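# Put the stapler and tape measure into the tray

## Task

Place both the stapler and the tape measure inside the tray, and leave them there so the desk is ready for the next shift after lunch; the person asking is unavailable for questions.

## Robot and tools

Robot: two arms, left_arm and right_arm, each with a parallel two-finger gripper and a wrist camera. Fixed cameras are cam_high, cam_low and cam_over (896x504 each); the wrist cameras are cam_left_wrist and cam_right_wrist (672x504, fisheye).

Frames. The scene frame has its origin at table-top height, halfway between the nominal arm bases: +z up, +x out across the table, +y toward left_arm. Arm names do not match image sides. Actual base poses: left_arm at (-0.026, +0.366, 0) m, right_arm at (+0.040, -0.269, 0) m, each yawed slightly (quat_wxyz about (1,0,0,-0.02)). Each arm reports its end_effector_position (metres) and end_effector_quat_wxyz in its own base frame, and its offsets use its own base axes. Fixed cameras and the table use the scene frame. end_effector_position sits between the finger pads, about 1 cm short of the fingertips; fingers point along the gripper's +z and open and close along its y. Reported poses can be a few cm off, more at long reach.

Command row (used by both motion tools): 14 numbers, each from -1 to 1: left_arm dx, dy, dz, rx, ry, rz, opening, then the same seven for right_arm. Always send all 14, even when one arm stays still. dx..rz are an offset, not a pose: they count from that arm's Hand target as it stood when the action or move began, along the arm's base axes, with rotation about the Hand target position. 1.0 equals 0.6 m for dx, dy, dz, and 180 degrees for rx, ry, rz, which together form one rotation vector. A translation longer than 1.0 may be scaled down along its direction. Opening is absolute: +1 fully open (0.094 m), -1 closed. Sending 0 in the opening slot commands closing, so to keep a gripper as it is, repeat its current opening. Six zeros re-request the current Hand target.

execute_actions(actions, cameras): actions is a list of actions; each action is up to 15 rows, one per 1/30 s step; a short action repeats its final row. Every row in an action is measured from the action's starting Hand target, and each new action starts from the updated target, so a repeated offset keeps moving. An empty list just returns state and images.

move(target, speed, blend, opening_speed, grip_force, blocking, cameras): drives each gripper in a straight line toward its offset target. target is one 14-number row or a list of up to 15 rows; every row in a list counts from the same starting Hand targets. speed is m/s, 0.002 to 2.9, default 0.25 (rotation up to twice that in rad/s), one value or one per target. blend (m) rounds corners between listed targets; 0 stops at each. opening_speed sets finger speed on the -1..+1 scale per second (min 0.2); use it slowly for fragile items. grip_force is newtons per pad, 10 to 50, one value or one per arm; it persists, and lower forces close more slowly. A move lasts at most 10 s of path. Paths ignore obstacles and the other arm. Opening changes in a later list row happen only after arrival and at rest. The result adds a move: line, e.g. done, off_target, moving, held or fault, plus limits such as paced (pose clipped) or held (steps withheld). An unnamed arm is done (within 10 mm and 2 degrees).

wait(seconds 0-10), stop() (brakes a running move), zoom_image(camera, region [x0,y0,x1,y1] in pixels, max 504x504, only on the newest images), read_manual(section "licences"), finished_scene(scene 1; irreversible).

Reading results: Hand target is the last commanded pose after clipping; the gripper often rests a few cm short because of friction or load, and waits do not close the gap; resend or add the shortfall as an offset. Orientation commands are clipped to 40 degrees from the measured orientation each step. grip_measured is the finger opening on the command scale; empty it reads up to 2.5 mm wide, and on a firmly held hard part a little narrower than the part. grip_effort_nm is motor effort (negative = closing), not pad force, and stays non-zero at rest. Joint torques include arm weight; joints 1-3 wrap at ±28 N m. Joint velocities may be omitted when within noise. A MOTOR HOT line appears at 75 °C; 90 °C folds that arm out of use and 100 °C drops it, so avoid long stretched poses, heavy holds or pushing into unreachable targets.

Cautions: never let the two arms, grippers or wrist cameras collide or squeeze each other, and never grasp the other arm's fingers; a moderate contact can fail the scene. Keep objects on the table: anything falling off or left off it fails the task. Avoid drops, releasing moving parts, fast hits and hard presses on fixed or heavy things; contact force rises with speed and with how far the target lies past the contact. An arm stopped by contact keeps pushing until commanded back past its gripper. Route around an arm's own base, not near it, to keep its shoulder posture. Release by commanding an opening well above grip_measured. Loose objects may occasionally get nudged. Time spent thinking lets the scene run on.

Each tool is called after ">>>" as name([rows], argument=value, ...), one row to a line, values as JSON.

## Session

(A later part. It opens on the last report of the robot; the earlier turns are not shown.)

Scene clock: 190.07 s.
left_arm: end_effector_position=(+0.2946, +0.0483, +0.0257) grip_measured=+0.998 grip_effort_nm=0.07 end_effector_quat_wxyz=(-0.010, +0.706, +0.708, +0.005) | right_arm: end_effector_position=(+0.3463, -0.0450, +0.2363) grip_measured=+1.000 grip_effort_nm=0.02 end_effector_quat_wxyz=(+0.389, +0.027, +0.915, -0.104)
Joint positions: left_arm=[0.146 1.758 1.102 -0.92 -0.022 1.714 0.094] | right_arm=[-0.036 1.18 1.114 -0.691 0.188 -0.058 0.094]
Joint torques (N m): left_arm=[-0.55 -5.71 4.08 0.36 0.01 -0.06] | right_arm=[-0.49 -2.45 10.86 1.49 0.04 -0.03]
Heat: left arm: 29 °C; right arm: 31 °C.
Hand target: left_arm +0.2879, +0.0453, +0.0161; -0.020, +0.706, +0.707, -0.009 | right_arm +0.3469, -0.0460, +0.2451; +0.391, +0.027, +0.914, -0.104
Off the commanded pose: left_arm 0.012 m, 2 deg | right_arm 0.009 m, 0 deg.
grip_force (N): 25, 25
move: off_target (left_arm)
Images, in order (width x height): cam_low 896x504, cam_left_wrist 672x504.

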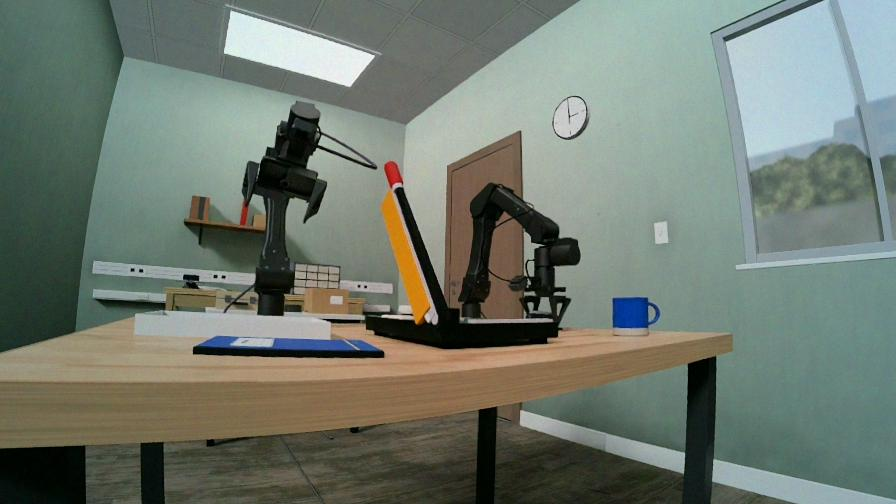

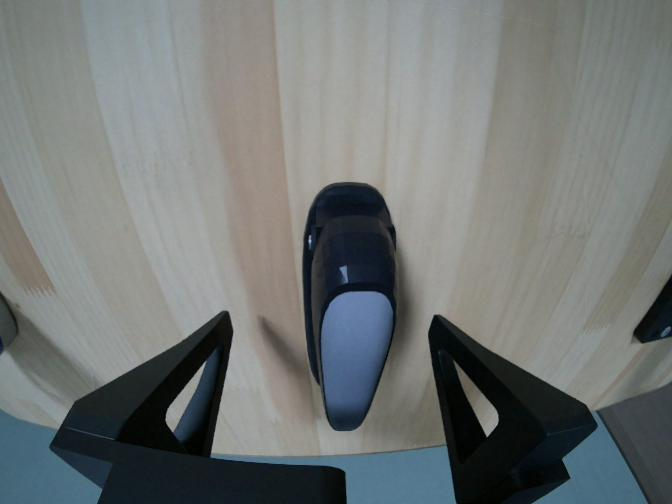

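>>> move([
  [-0.012,0,0,0,0,0,1,0,0,0,0,0,0,1],
  [-0.012,0,0,0,0,0,0,0,0,0,0,0,0,1],
], speed=0.05, cameras=["cam_left_wrist"])

Scene clock: 201.93 s.
left_arm: end_effector_position=(+0.2861, +0.0470, +0.0192) grip_measured=+0.002 grip_effort_nm=-0.12 end_effector_quat_wxyz=(-0.017, +0.706, +0.708, -0.004) | right_arm: end_effector_position=(+0.3463, -0.0450, +0.2363) grip_measured=+1.000 grip_effort_nm=0.02 end_effector_quat_wxyz=(+0.389, +0.027, +0.915, -0.104)
Joint positions: left_arm=[0.146 1.758 1.073 -0.913 -0.022 1.714 0.047] | right_arm=[-0.036 1.18 1.114 -0.691 0.188 -0.058 0.094]
Joint torques (N m): left_arm=[-0.21 -7.35 3.89 0.32 0.01 -0.02] | right_arm=[-0.43 -2.44 10.84 1.49 0.07 -0.02]
Heat: left arm: 28 °C; right arm: 31 °C.
Hand target: left_arm +0.2807, +0.0453, +0.0160; -0.020, +0.706, +0.707, -0.009 | right_arm +0.3469, -0.0460, +0.2451; +0.391, +0.027, +0.914, -0.104
Off the commanded pose: left_arm 0.006 m, 1 deg | right_arm 0.009 m, 0 deg.
grip_force (N): 25, 25
move: done
Images, in order (width x height): cam_left_wrist 672x504.

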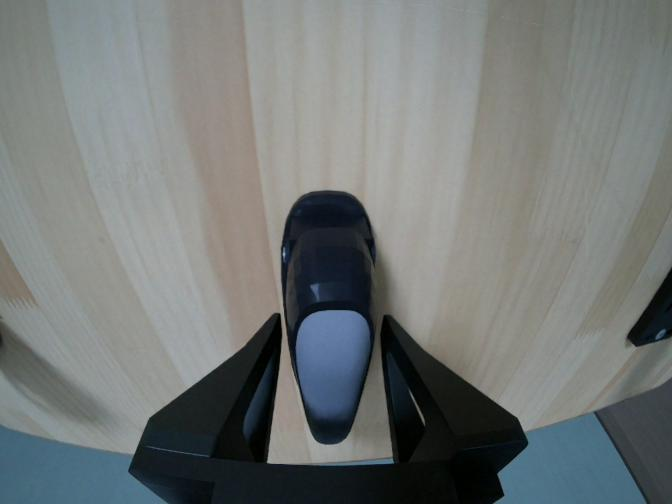

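>>> move(target=[0,0,0.0,0,0,0,-1,0,0,0,0,0,0,1], speed=0.05, cameras=["cam_left_wrist"])

Scene clock: 207.03 s.
left_arm: end_effector_position=(+0.2873, +0.0472, +0.0191) grip_measured=-0.396 grip_effort_nm=-0.52 end_effector_quat_wxyz=(-0.015, +0.706, +0.708, -0.002) | right_arm: end_effector_position=(+0.3463, -0.0450, +0.2363) grip_measured=+1.000 grip_effort_nm=0.02 end_effector_quat_wxyz=(+0.389, +0.027, +0.915, -0.104)
Joint positions: left_arm=[0.146 1.758 1.073 -0.908 -0.022 1.714 0.028] | right_arm=[-0.036 1.18 1.114 -0.691 0.188 -0.058 0.094]
Joint torques (N m): left_arm=[-0.23 -7.34 3.9 0.29 0.01 -0.02] | right_arm=[-0.47 -2.5 10.81 1.49 0.05 -0.03]
Heat: left arm: 28 °C; right arm: 31 °C.
Hand target: left_arm +0.2807, +0.0453, +0.0160; -0.020, +0.706, +0.707, -0.009 | right_arm +0.3469, -0.0460, +0.2451; +0.391, +0.027, +0.914, -0.104
Off the commanded pose: left_arm 0.008 m, 1 deg | right_arm 0.009 m, 0 deg.
grip_force (N): 25, 25
move: done
Images, in order (width x height): cam_left_wrist 672x504.

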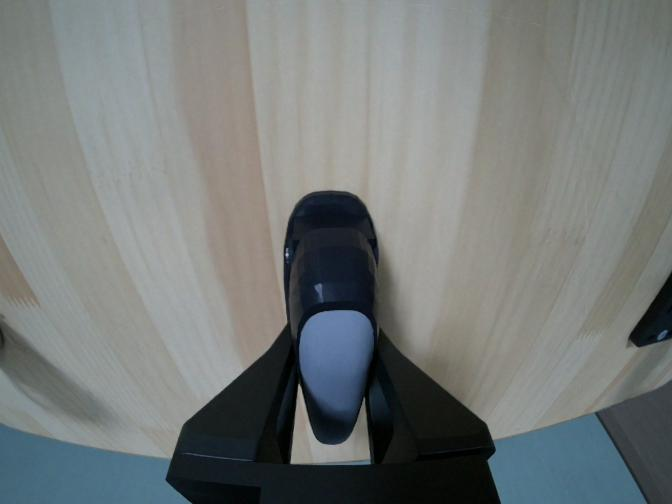

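>>> move([
  [0,0,0.167,0,0,0,-1,-0.128,0.027,-0.075,0,0.12,0,1],
  [0,0,0.167,0,0,0,-1,-0.245,0.41,-0.158,-0.038,0.271,0.258,1],
  [0,0,0.167,0,0,0,-1,-0.385,0.627,-0.208,-0.162,0.252,0.514,1],
], blend=[0.02,0.03,0], grip_force=[40,25], speed=[0.1,0.25,0.25])

Scene clock: 258.47 s.
left_arm: end_effector_position=(+0.2788, +0.0460, +0.1020) grip_measured=-0.412 grip_effort_nm=-0.87 end_effector_quat_wxyz=(-0.029, +0.706, +0.707, -0.021) | right_arm: end_effector_position=(+0.1181, +0.3301, +0.1175) grip_measured=+1.000 grip_effort_nm=-0.03 end_effector_quat_wxyz=(-0.009, +0.737, -0.676, +0.001)
Joint positions: left_arm=[0.146 1.682 1.326 -1.283 -0.022 1.714 0.028] | right_arm=[1.229 1.856 1.601 -1.299 0.01 -0.428 0.094]
Joint torques (N m): left_arm=[-0.21 -8.85 7.53 -0.02 0.01 -0.02] | right_arm=[0.1 -6.2 9.22 0.01 -0.08 -0.1]
Heat: left arm: 28 °C; right arm: 31 °C.
Hand target: left_arm +0.2807, +0.0453, +0.1162; -0.020, +0.706, +0.707, -0.009 | right_arm +0.1158, +0.3301, +0.1203; +0.001, +0.740, -0.672, +0.000
Off the commanded pose: left_arm 0.014 m, 2 deg | right_arm 0.004 m, 1 deg.
grip_force (N): 40, 25
move: off_target (left_arm); limits=paced

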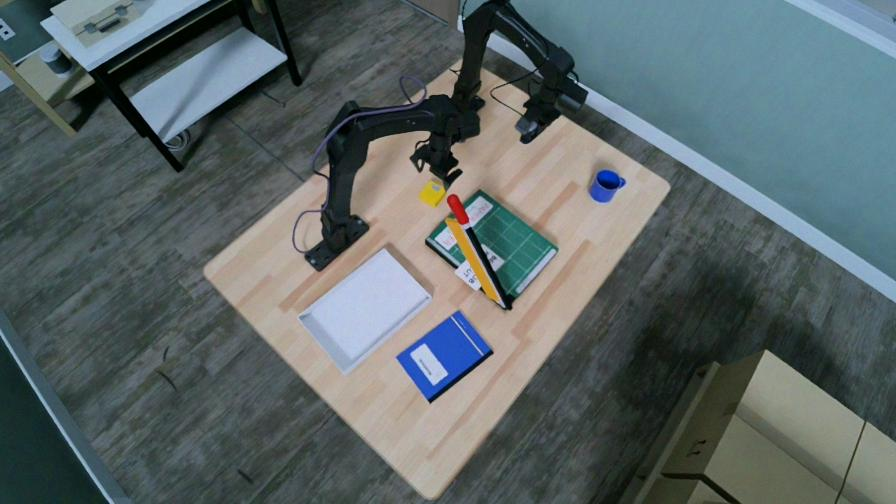

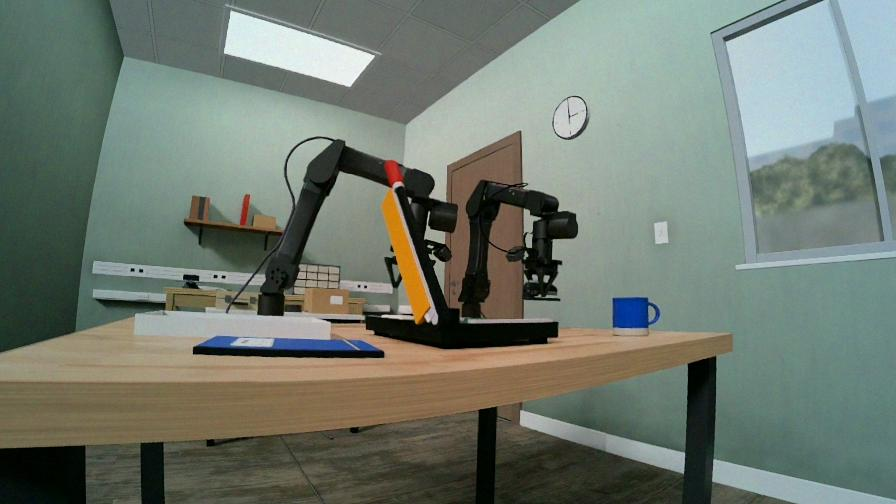

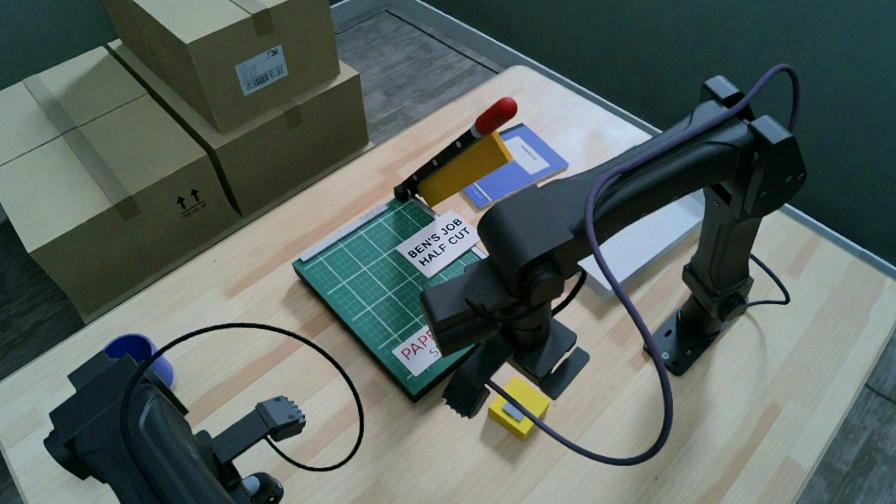

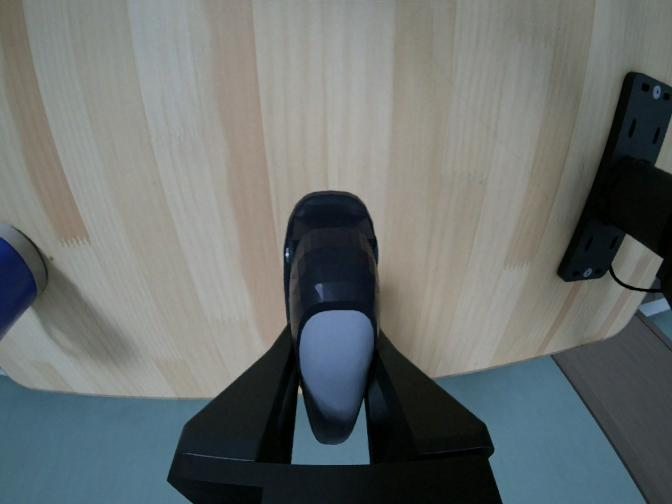

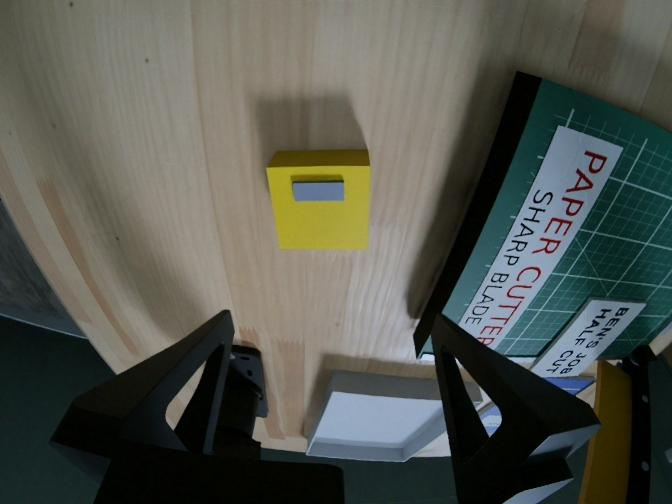

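>>> move(target=[0,0,0,0,0,0,-1,-0.01,0.042,-0.085,0,0,0,1], speed=0.12, cameras=["cam_over","cam_right_wrist"])

Scene clock: 269.70 s.
left_arm: end_effector_position=(+0.2788, +0.0460, +0.1020) grip_measured=-0.412 grip_effort_nm=-0.87 end_effector_quat_wxyz=(-0.029, +0.706, +0.707, -0.021) | right_arm: end_effector_position=(+0.1139, +0.3579, +0.0752) grip_measured=+1.000 grip_effort_nm=-0.03 end_effector_quat_wxyz=(-0.011, +0.740, -0.673, +0.000)
Joint positions: left_arm=[0.146 1.682 1.326 -1.283 -0.022 1.714 0.028] | right_arm=[1.264 1.965 1.579 -1.166 0.009 -0.401 0.094]
Joint torques (N m): left_arm=[-0.21 -8.84 7.54 -0.02 0.01 -0.02] | right_arm=[0.29 -7.39 5.48 0.35 -0.11 0.01]
Heat: left arm: 29 °C; right arm: 31 °C.
Hand target: left_arm +0.2807, +0.0453, +0.1162; -0.020, +0.706, +0.707, -0.009 | right_arm +0.1097, +0.3554, +0.0693; +0.001, +0.740, -0.672, +0.000
Off the commanded pose: left_arm 0.014 m, 2 deg | right_arm 0.008 m, 1 deg.
grip_force (N): 40, 25
move: off_target (left_arm)
Images, in order (width x height): cam_over 896x504, cam_right_wrist 672x504.

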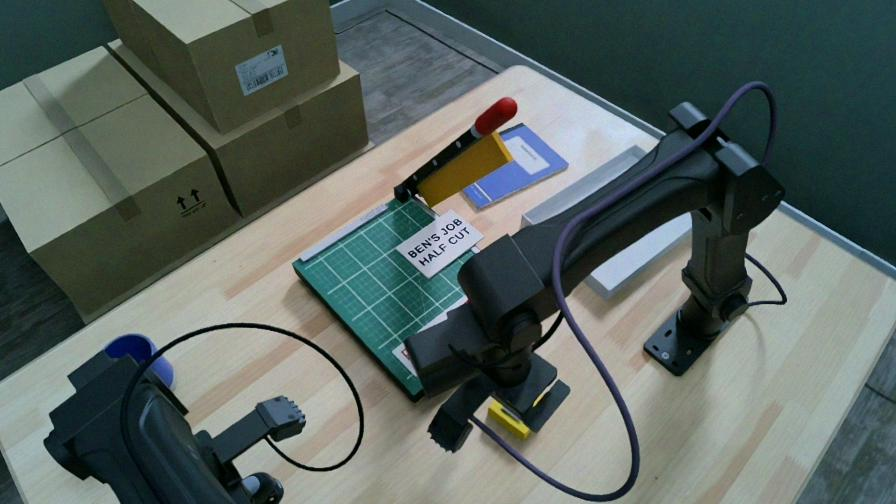

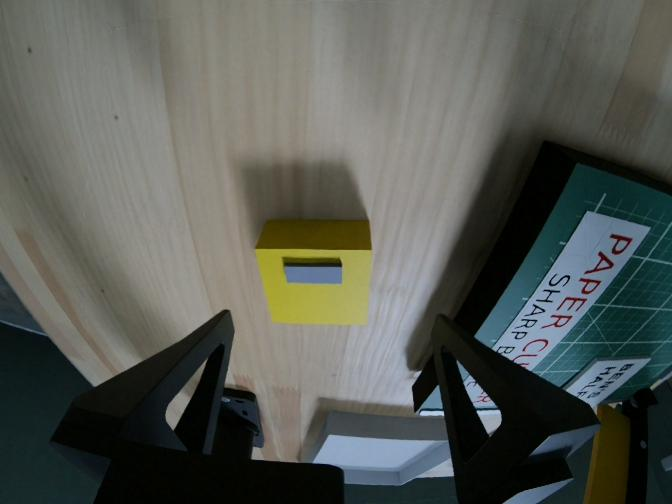

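>>> move([
  [0,0,0,0,0,0,-1,-0.015,0.004,-0.082,0,0,0,1],
  [0,0,0,0,0,0,-1,-0.015,0.004,-0.082,0,0,0,-0.2],
], speed=0.08, cameras=["cam_over","cam_right_wrist"])

Scene clock: 287.07 s.
left_arm: end_effector_position=(+0.2788, +0.0460, +0.1020) grip_measured=-0.412 grip_effort_nm=-0.87 end_effector_quat_wxyz=(-0.029, +0.706, +0.707, -0.021) | right_arm: end_effector_position=(+0.1049, +0.3621, +0.0273) grip_measured=+0.277 grip_effort_nm=-0.49 end_effector_quat_wxyz=(-0.012, +0.739, -0.673, -0.003)
Joint positions: left_arm=[0.146 1.682 1.326 -1.283 -0.022 1.714 0.028] | right_arm=[1.288 2.009 1.447 -0.985 0.005 -0.376 0.06]
Joint torques (N m): left_arm=[-0.21 -8.85 7.53 -0.02 0 -0.02] | right_arm=[0.38 -7.31 5.15 0.34 -0.03 0.01]
Heat: left arm: 29 °C; right arm: 30 °C.
Hand target: left_arm +0.2807, +0.0453, +0.1162; -0.020, +0.706, +0.707, -0.009 | right_arm +0.1008, +0.3578, +0.0200; +0.001, +0.740, -0.672, +0.000
Off the commanded pose: left_arm 0.014 m, 2 deg | right_arm 0.009 m, 1 deg.
grip_force (N): 40, 25
move: off_target (left_arm)
Images, in order (width x height): cam_over 896x504, cam_right_wrist 672x504.

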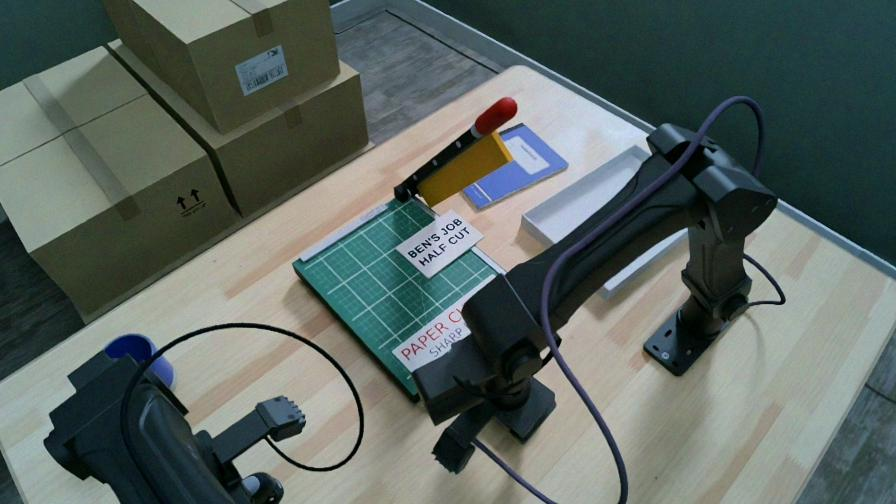

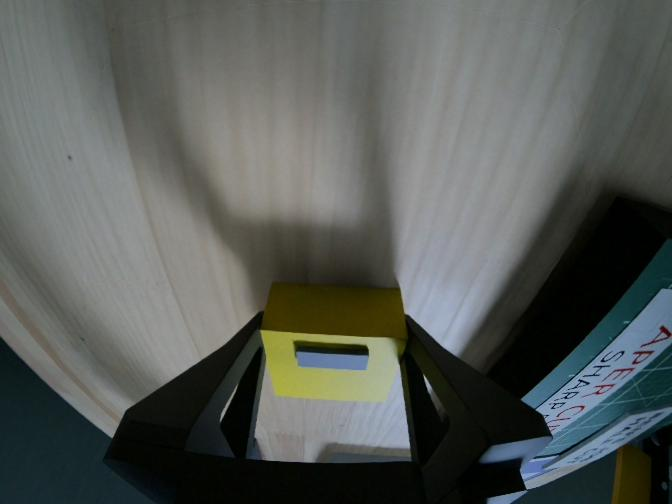

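>>> move([
  [0,0,0,0,0,0,-1,0,0,0.2,0,0,0,-0.2],
  [0,0,0,0,0,0,-1,0.115,-0.163,0.21,0,0,-0.197,-0.2],
  [0,0,0,0,0,0,-1,0.248,-0.463,0.21,0,0,-0.43,-0.2],
  [0,0,0,0,0,0,-1,0.265,-0.897,0.2,0,0,-0.53,-0.2],
], blend=[0.03,0.03,0.03,0], speed=[0.12,0.2,0.22,0.22])

Scene clock: 303.77 s.
left_arm: end_effector_position=(+0.2788, +0.0460, +0.1020) grip_measured=-0.412 grip_effort_nm=-0.87 end_effector_quat_wxyz=(-0.029, +0.706, +0.707, -0.021) | right_arm: end_effector_position=(+0.2611, -0.1847, +0.1342) grip_measured=+0.275 grip_effort_nm=-0.55 end_effector_quat_wxyz=(+0.007, +0.005, +1.000, -0.009)
Joint positions: left_arm=[0.146 1.682 1.326 -1.283 -0.022 1.714 0.028] | right_arm=[-0.614 1.733 1.514 -1.331 0.008 -0.604 0.06]
Joint torques (N m): left_arm=[-0.23 -8.84 7.53 -0.02 0.01 -0.02] | right_arm=[0.27 -5.64 9.57 -0.12 -0.09 -0.05]
Heat: left arm: 29 °C; right arm: 30 °C.
Hand target: left_arm +0.2807, +0.0453, +0.1162; -0.020, +0.706, +0.707, -0.009 | right_arm +0.2597, -0.1804, +0.1400; -0.001, -0.001, +1.000, +0.001
Off the commanded pose: left_arm 0.014 m, 2 deg | right_arm 0.007 m, 2 deg.
grip_force (N): 40, 25
move: off_target (left_arm)

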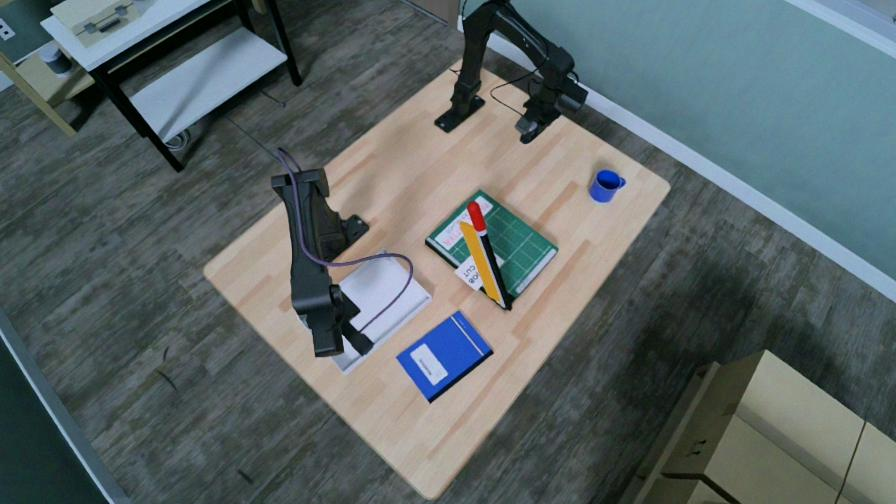

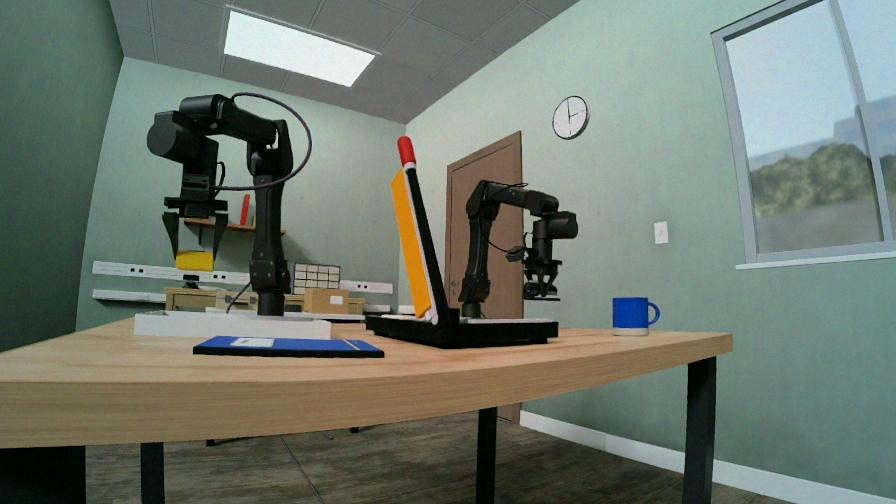

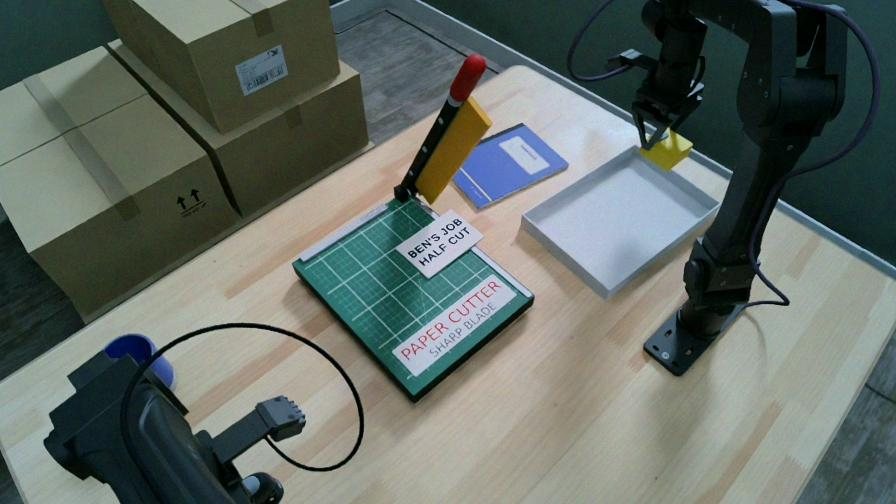

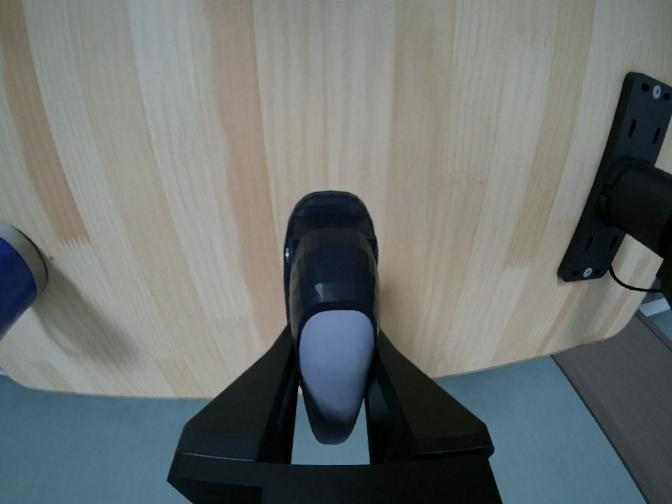

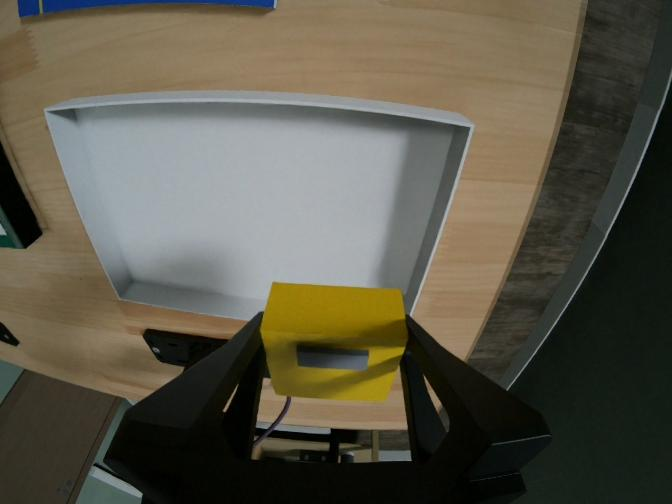

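>>> move([
  [0,0,0,0,0,0,-1,0.008,0.01,-0.175,0,0,0,-0.2],
  [0,0,0,0,0,0,-1,0.008,0.01,-0.2,0,0,0,-0.2],
], speed=[0.12,0.03], cameras=["cam_over","cam_right_wrist"])

Scene clock: 322.60 s.
left_arm: end_effector_position=(+0.2788, +0.0460, +0.1020) grip_measured=-0.412 grip_effort_nm=-0.87 end_effector_quat_wxyz=(-0.029, +0.706, +0.707, -0.021) | right_arm: end_effector_position=(+0.2666, -0.1800, +0.0284) grip_measured=+0.275 grip_effort_nm=-0.55 end_effector_quat_wxyz=(+0.006, +0.002, +1.000, -0.009)
Joint positions: left_arm=[0.146 1.682 1.326 -1.283 -0.022 1.714 0.028] | right_arm=[-0.592 1.814 1.184 -0.921 0.009 -0.589 0.06]
Joint torques (N m): left_arm=[-0.23 -8.85 7.53 -0.02 0 -0.02] | right_arm=[0.44 -5.59 4.51 0.48 -0.09 0.02]
Heat: left arm: 29 °C; right arm: 31 °C.
Hand target: left_arm +0.2807, +0.0453, +0.1162; -0.020, +0.706, +0.707, -0.009 | right_arm +0.2645, -0.1744, +0.0199; -0.001, -0.001, +1.000, +0.001
Off the commanded pose: left_arm 0.014 m, 2 deg | right_arm 0.010 m, 1 deg.
grip_force (N): 40, 25
move: off_target (left_arm)
Images, in order (width x height): cam_over 896x504, cam_right_wrist 672x504.

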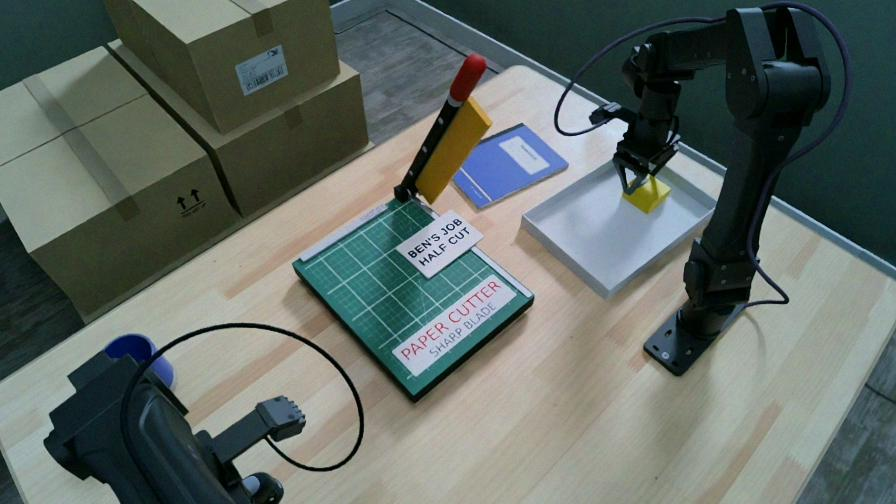

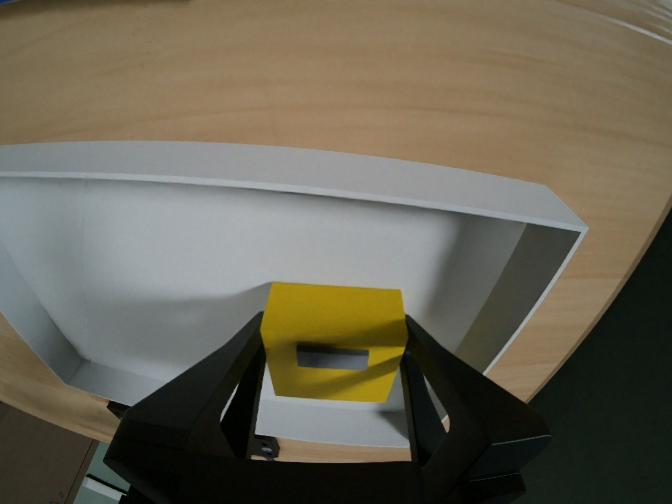

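>>> move(target=[0,0,0,0,0,0,-1,0,0,-0.012,0,0,0,-0.2], speed=0.03, cameras=["cam_right_wrist"])

Scene clock: 326.93 s.
left_arm: end_effector_position=(+0.2788, +0.0460, +0.1020) grip_measured=-0.412 grip_effort_nm=-0.87 end_effector_quat_wxyz=(-0.029, +0.706, +0.707, -0.021) | right_arm: end_effector_position=(+0.2663, -0.1802, +0.0277) grip_measured=+0.275 grip_effort_nm=-0.55 end_effector_quat_wxyz=(+0.005, +0.003, +1.000, -0.012)
Joint positions: left_arm=[0.146 1.682 1.326 -1.283 -0.022 1.714 0.028] | right_arm=[-0.59 1.814 1.181 -0.917 0.014 -0.585 0.06]
Joint torques (N m): left_arm=[-0.23 -8.84 7.53 -0.02 0.01 -0.02] | right_arm=[0.29 -4.75 3.32 0.73 -0.15 -0.04]
Heat: left arm: 29 °C; right arm: 31 °C.
Hand target: left_arm +0.2807, +0.0453, +0.1162; -0.020, +0.706, +0.707, -0.009 | right_arm +0.2646, -0.1744, +0.0128; -0.001, -0.001, +1.000, +0.001
Off the commanded pose: left_arm 0.014 m, 2 deg | right_arm 0.016 m, 2 deg.
grip_force (N): 40, 25
move: off_target (left_arm, right_arm)
Images, in order (width x height): cam_right_wrist 672x504.

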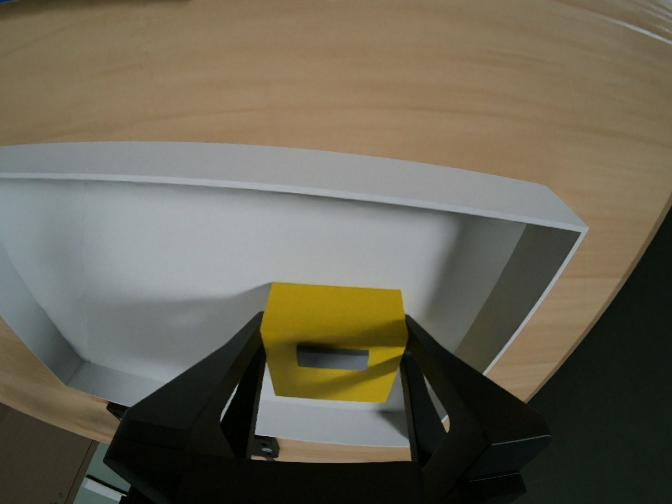

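>>> move([
  [0,0,0,0,0,0,-1,0,0,0.018,0,0,0,0.75],
  [0,0,0.03,0,0,0,-1,0,0,0.25,0,0,0,0.75],
  [-0.118,-0.575,0.03,0,0,0,-1,0,0,0.25,0,0,0,1],
], speed=[0.04,0.12,0.2])

Scene clock: 341.80 s.
left_arm: end_effector_position=(+0.2085, -0.2974, +0.1337) grip_measured=-0.412 grip_effort_nm=-0.87 end_effector_quat_wxyz=(-0.015, +0.711, +0.703, -0.006) | right_arm: end_effector_position=(+0.2671, -0.1805, +0.1498) grip_measured=+0.998 grip_effort_nm=0.10 end_effector_quat_wxyz=(-0.006, +0.003, +1.000, -0.004)
Joint positions: left_arm=[-0.954 1.955 1.797 -1.441 0.016 0.628 0.028] | right_arm=[-0.59 1.772 1.624 -1.428 0.013 -0.585 0.094]
Joint torques (N m): left_arm=[0.46 -7.94 7.76 0.12 0.11 -0.11] | right_arm=[0.25 -8.14 8.76 -0.13 -0.12 -0.03]
Heat: left arm: 30 °C; right arm: 30 °C.
Hand target: left_arm +0.2100, -0.2996, +0.1341; -0.020, +0.706, +0.707, -0.009 | right_arm +0.2646, -0.1745, +0.1629; -0.001, -0.001, +1.000, +0.001
Off the commanded pose: left_arm 0.003 m, 1 deg | right_arm 0.015 m, 1 deg.
grip_force (N): 40, 25
move: off_target (right_arm); target 3's new opening was sent with right_arm's hand 0.015 m and 1 deg from that target

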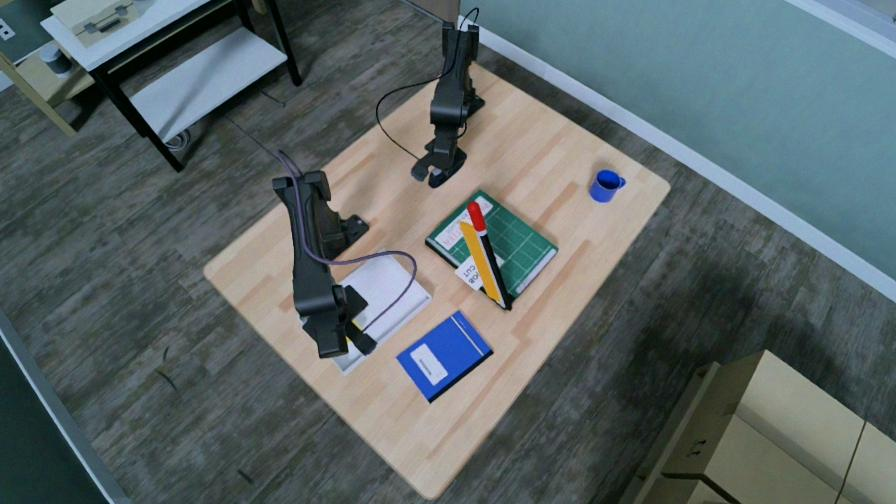

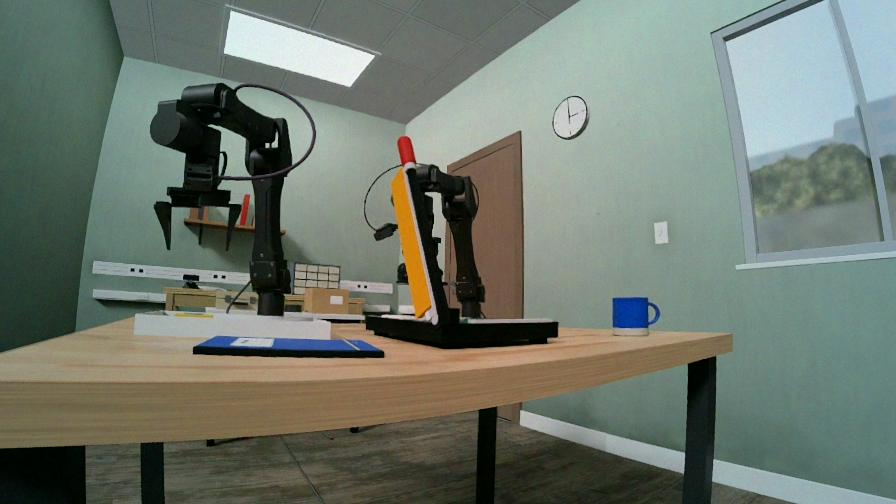

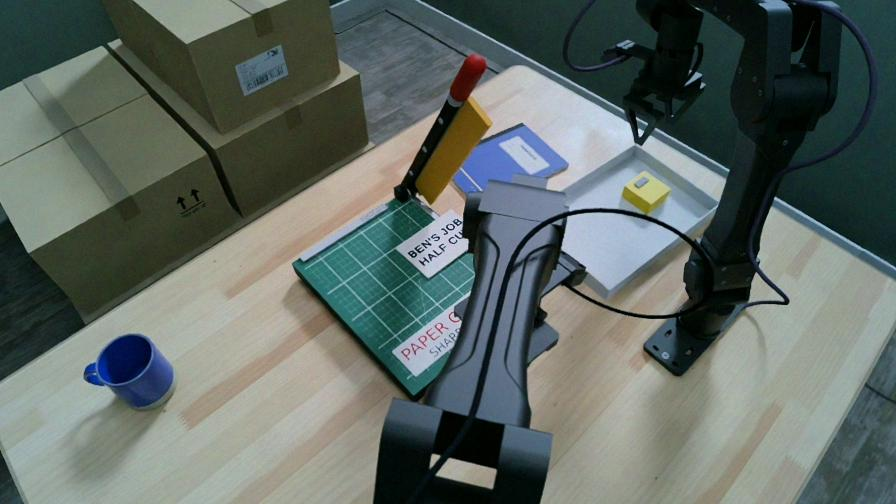

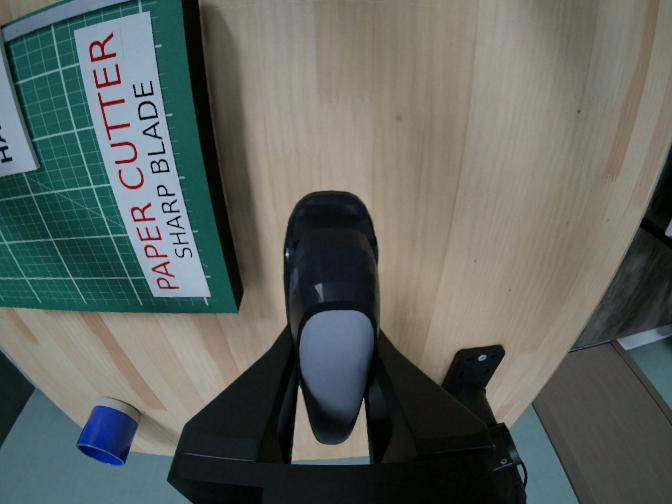

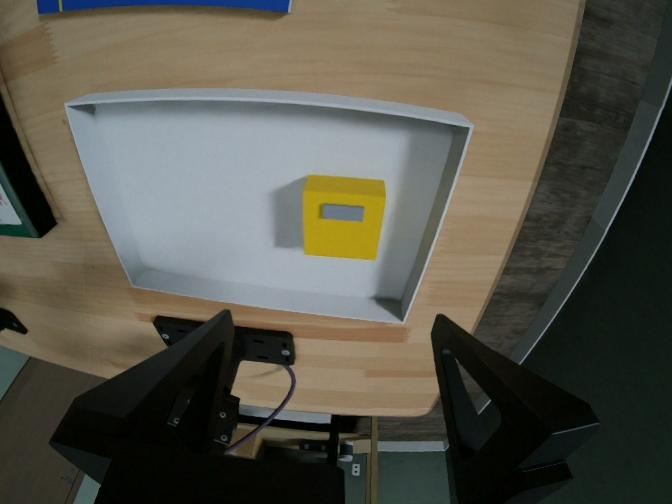

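>>> move([
  [0,0,-0.18,0,0,0,-1,0,0,0,0,0,0,1],
  [0,0,-0.203,0,0,0,-1,0,0,0,0,0,0,1],
], speed=[0.12,0.03], cameras=["cam_left_wrist"])

Scene clock: 349.07 s.
left_arm: end_effector_position=(+0.2128, -0.3035, +0.0234) grip_measured=-0.412 grip_effort_nm=-0.87 end_effector_quat_wxyz=(-0.006, +0.711, +0.703, -0.007) | right_arm: end_effector_position=(+0.2671, -0.1805, +0.1498) grip_measured=+0.998 grip_effort_nm=0.10 end_effector_quat_wxyz=(-0.006, +0.003, +1.000, -0.004)
Joint positions: left_arm=[-0.954 2.02 1.447 -1.007 0.016 0.628 0.028] | right_arm=[-0.59 1.772 1.624 -1.428 0.013 -0.585 0.094]
Joint torques (N m): left_arm=[0.46 -8.27 4.41 0.41 0.11 -0.11] | right_arm=[0.28 -8.13 8.83 -0.14 -0.14 -0.02]
Heat: left arm: 29 °C; right arm: 30 °C.
Hand target: left_arm +0.2100, -0.2997, +0.0124; -0.020, +0.706, +0.707, -0.009 | right_arm +0.2646, -0.1745, +0.1629; -0.001, -0.001, +1.000, +0.001
Off the commanded pose: left_arm 0.012 m, 2 deg | right_arm 0.015 m, 1 deg.
grip_force (N): 40, 25
move: off_target (left_arm, right_arm)
Images, in order (width x height): cam_left_wrist 672x504.

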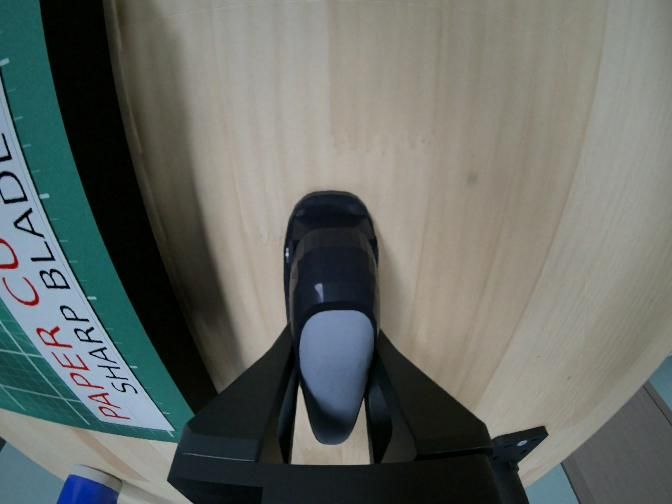

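>>> move(target=[0,0,-0.015,0,0,0,-1,0,0,0,0,0,0,1], speed=0.03, cameras=["cam_left_wrist"])

Scene clock: 352.90 s.
left_arm: end_effector_position=(+0.2127, -0.3032, +0.0192) grip_measured=-0.412 grip_effort_nm=-0.87 end_effector_quat_wxyz=(-0.005, +0.711, +0.703, -0.007) | right_arm: end_effector_position=(+0.2671, -0.1805, +0.1498) grip_measured=+0.998 grip_effort_nm=0.10 end_effector_quat_wxyz=(-0.006, +0.003, +1.000, -0.004)
Joint positions: left_arm=[-0.954 2.024 1.435 -0.99 0.016 0.628 0.028] | right_arm=[-0.59 1.772 1.624 -1.428 0.013 -0.585 0.094]
Joint torques (N m): left_arm=[0.43 -7.72 3.86 0.54 0.1 -0.11] | right_arm=[0.31 -8.09 8.76 -0.14 -0.14 -0.03]
Heat: left arm: 29 °C; right arm: 30 °C.
Hand target: left_arm +0.2101, -0.2996, +0.0034; -0.020, +0.706, +0.708, -0.009 | right_arm +0.2646, -0.1745, +0.1629; -0.001, -0.001, +1.000, +0.001
Off the commanded pose: left_arm 0.016 m, 2 deg | right_arm 0.015 m, 1 deg.
grip_force (N): 40, 25
move: off_target (left_arm, right_arm)
Images, in order (width x height): cam_left_wrist 672x504.

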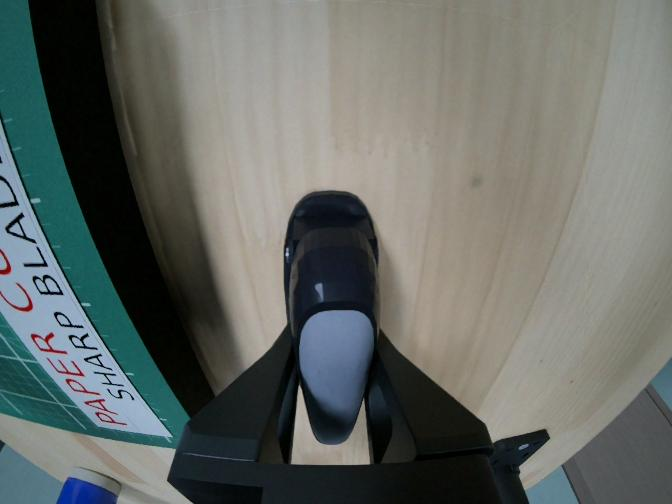

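>>> move([
  [0,0,0.015,0,0,0,0.3,0,0,0,0,0,0,1],
  [0,0,0.2,0,0,0,0.3,0,0,0,0,0,0,1],
  [0.08,0.6,0.25,0,0,0.3,0.3,0,0,0,0,0,0,1],
], speed=[0.04,0.12,0.3], cameras=["cam_over","cam_high","cam_left_wrist"])

Scene clock: 364.10 s.
left_arm: end_effector_position=(+0.2562, +0.0603, +0.1518) grip_measured=+0.298 grip_effort_nm=0.07 end_effector_quat_wxyz=(-0.010, +0.302, +0.953, -0.013) | right_arm: end_effector_position=(+0.2671, -0.1805, +0.1498) grip_measured=+0.998 grip_effort_nm=0.10 end_effector_quat_wxyz=(-0.006, +0.003, +1.000, -0.004)
Joint positions: left_arm=[0.236 1.569 1.407 -1.439 0.013 0.85 0.061] | right_arm=[-0.59 1.772 1.624 -1.428 0.013 -0.585 0.094]
Joint torques (N m): left_arm=[0.02 -4.42 7.28 0.13 0.04 0.11] | right_arm=[0.31 -8.14 8.77 -0.13 -0.13 -0.03]
Heat: left arm: 29 °C; right arm: 30 °C.
Hand target: left_arm +0.2581, +0.0603, +0.1534; -0.014, +0.308, +0.951, -0.017 | right_arm +0.2646, -0.1745, +0.1629; -0.001, -0.001, +1.000, +0.001
Off the commanded pose: left_arm 0.002 m, 1 deg | right_arm 0.015 m, 1 deg.
grip_force (N): 40, 25
move: off_target (right_arm)
Images, in order (width x height): cam_high 896x504, cam_over 896x504, cam_left_wrist 672x504.

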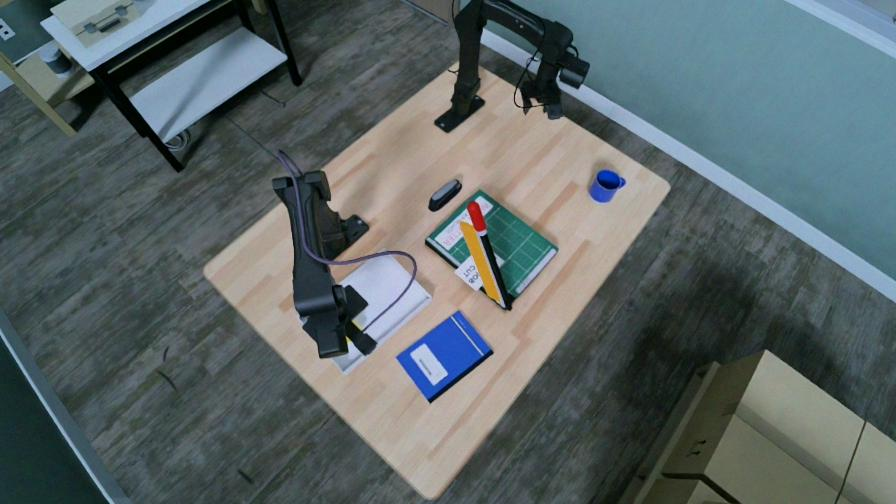

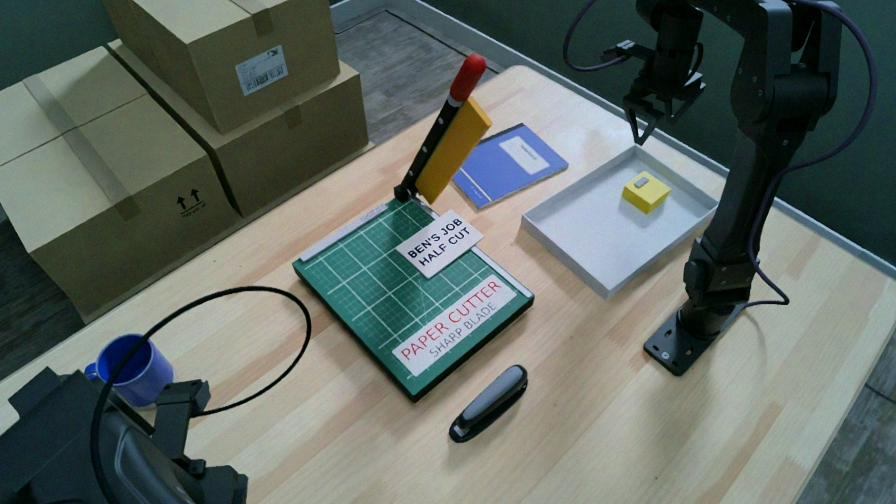

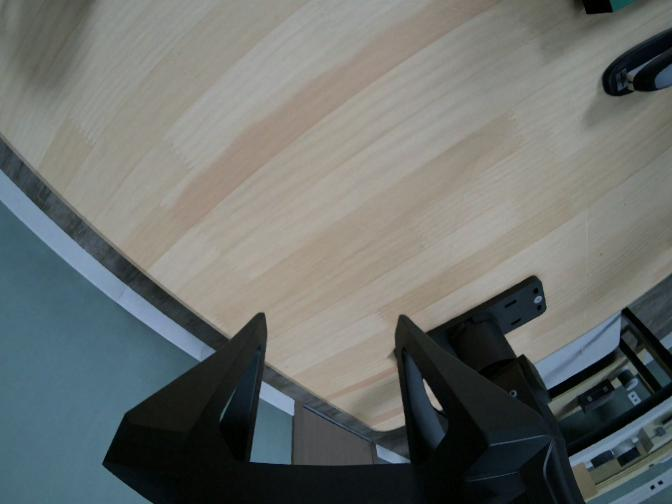

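>>> move([
  [0,0,0,0,0,0,0.3,-0.041,0.324,0,0,0,0.03,1],
  [0,0,0,0,0,0,0.3,-0.158,0.624,0,0,0,0.28,1],
  [0,0,0,0,0,0,0.3,-0.263,0.882,-0.055,0,0,0.505,1],
], speed=0.22, blend=[0.03,0.03,0], cameras=["cam_over","cam_high","cam_right_wrist"])

Scene clock: 381.03 s.
left_arm: end_effector_position=(+0.2562, +0.0603, +0.1518) grip_measured=+0.298 grip_effort_nm=0.07 end_effector_quat_wxyz=(-0.010, +0.302, +0.953, -0.013) | right_arm: end_effector_position=(+0.1068, +0.3515, +0.1271) grip_measured=+0.999 grip_effort_nm=0.09 end_effector_quat_wxyz=(+0.000, +0.710, -0.704, +0.001)
Joint positions: left_arm=[0.236 1.569 1.407 -1.439 0.013 0.85 0.061] | right_arm=[1.274 1.942 1.754 -1.383 0.002 -0.305 0.094]
Joint torques (N m): left_arm=[0.01 -4.42 7.28 0.13 0.04 0.14] | right_arm=[0.09 -6.8 9.17 0.14 -0.03 -0.06]
Heat: left arm: 31 °C; right arm: 30 °C.
Hand target: left_arm +0.2582, +0.0603, +0.1534; -0.014, +0.308, +0.951, -0.017 | right_arm +0.1068, +0.3547, +0.1299; +0.001, +0.713, -0.701, +0.000
Off the commanded pose: left_arm 0.002 m, 1 deg | right_arm 0.004 m, 1 deg.
grip_force (N): 40, 25
move: done
Images, in order (width x height): cam_high 896x504, cam_over 896x504, cam_right_wrist 672x504.

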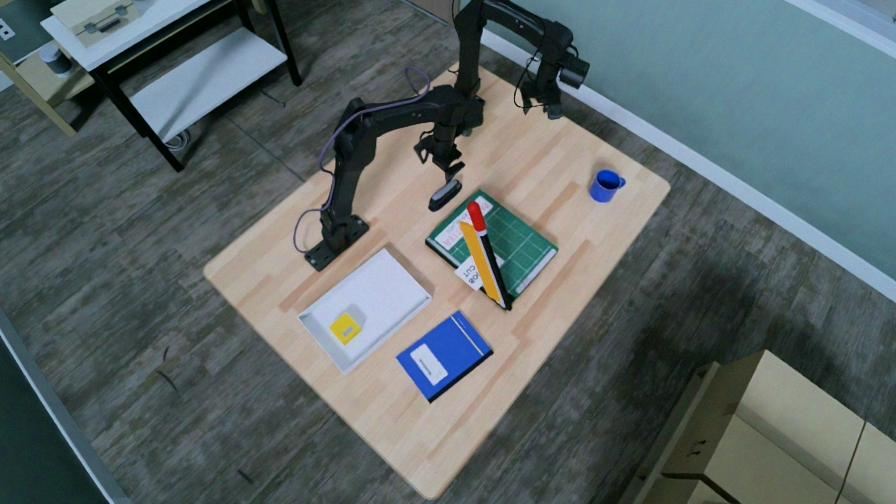

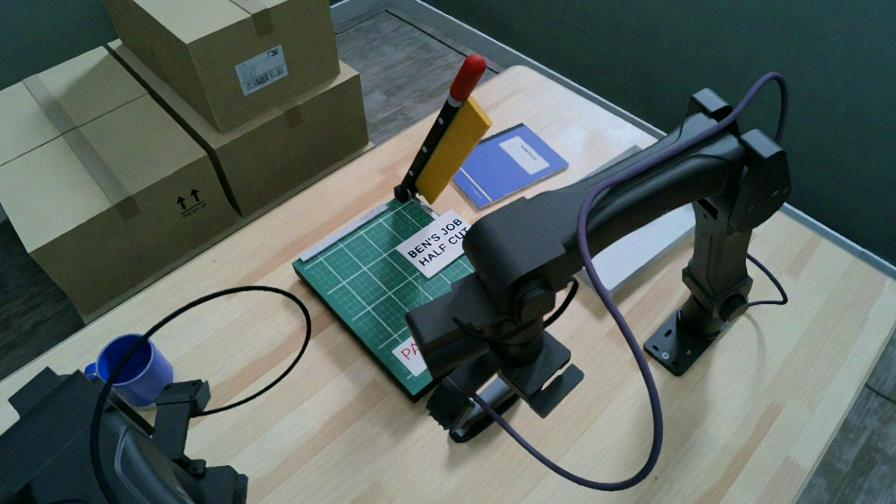

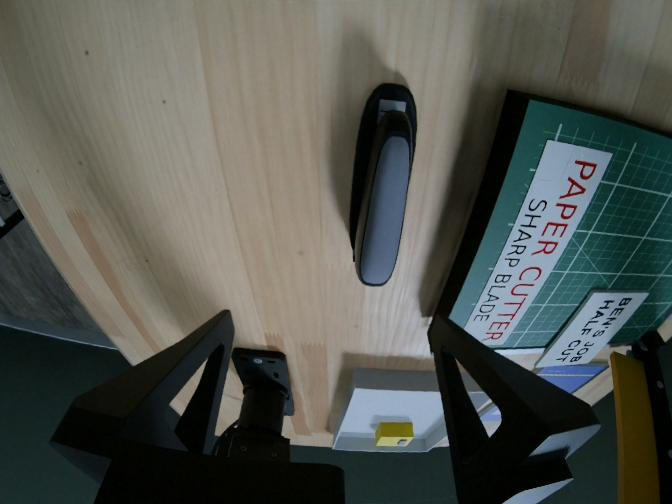

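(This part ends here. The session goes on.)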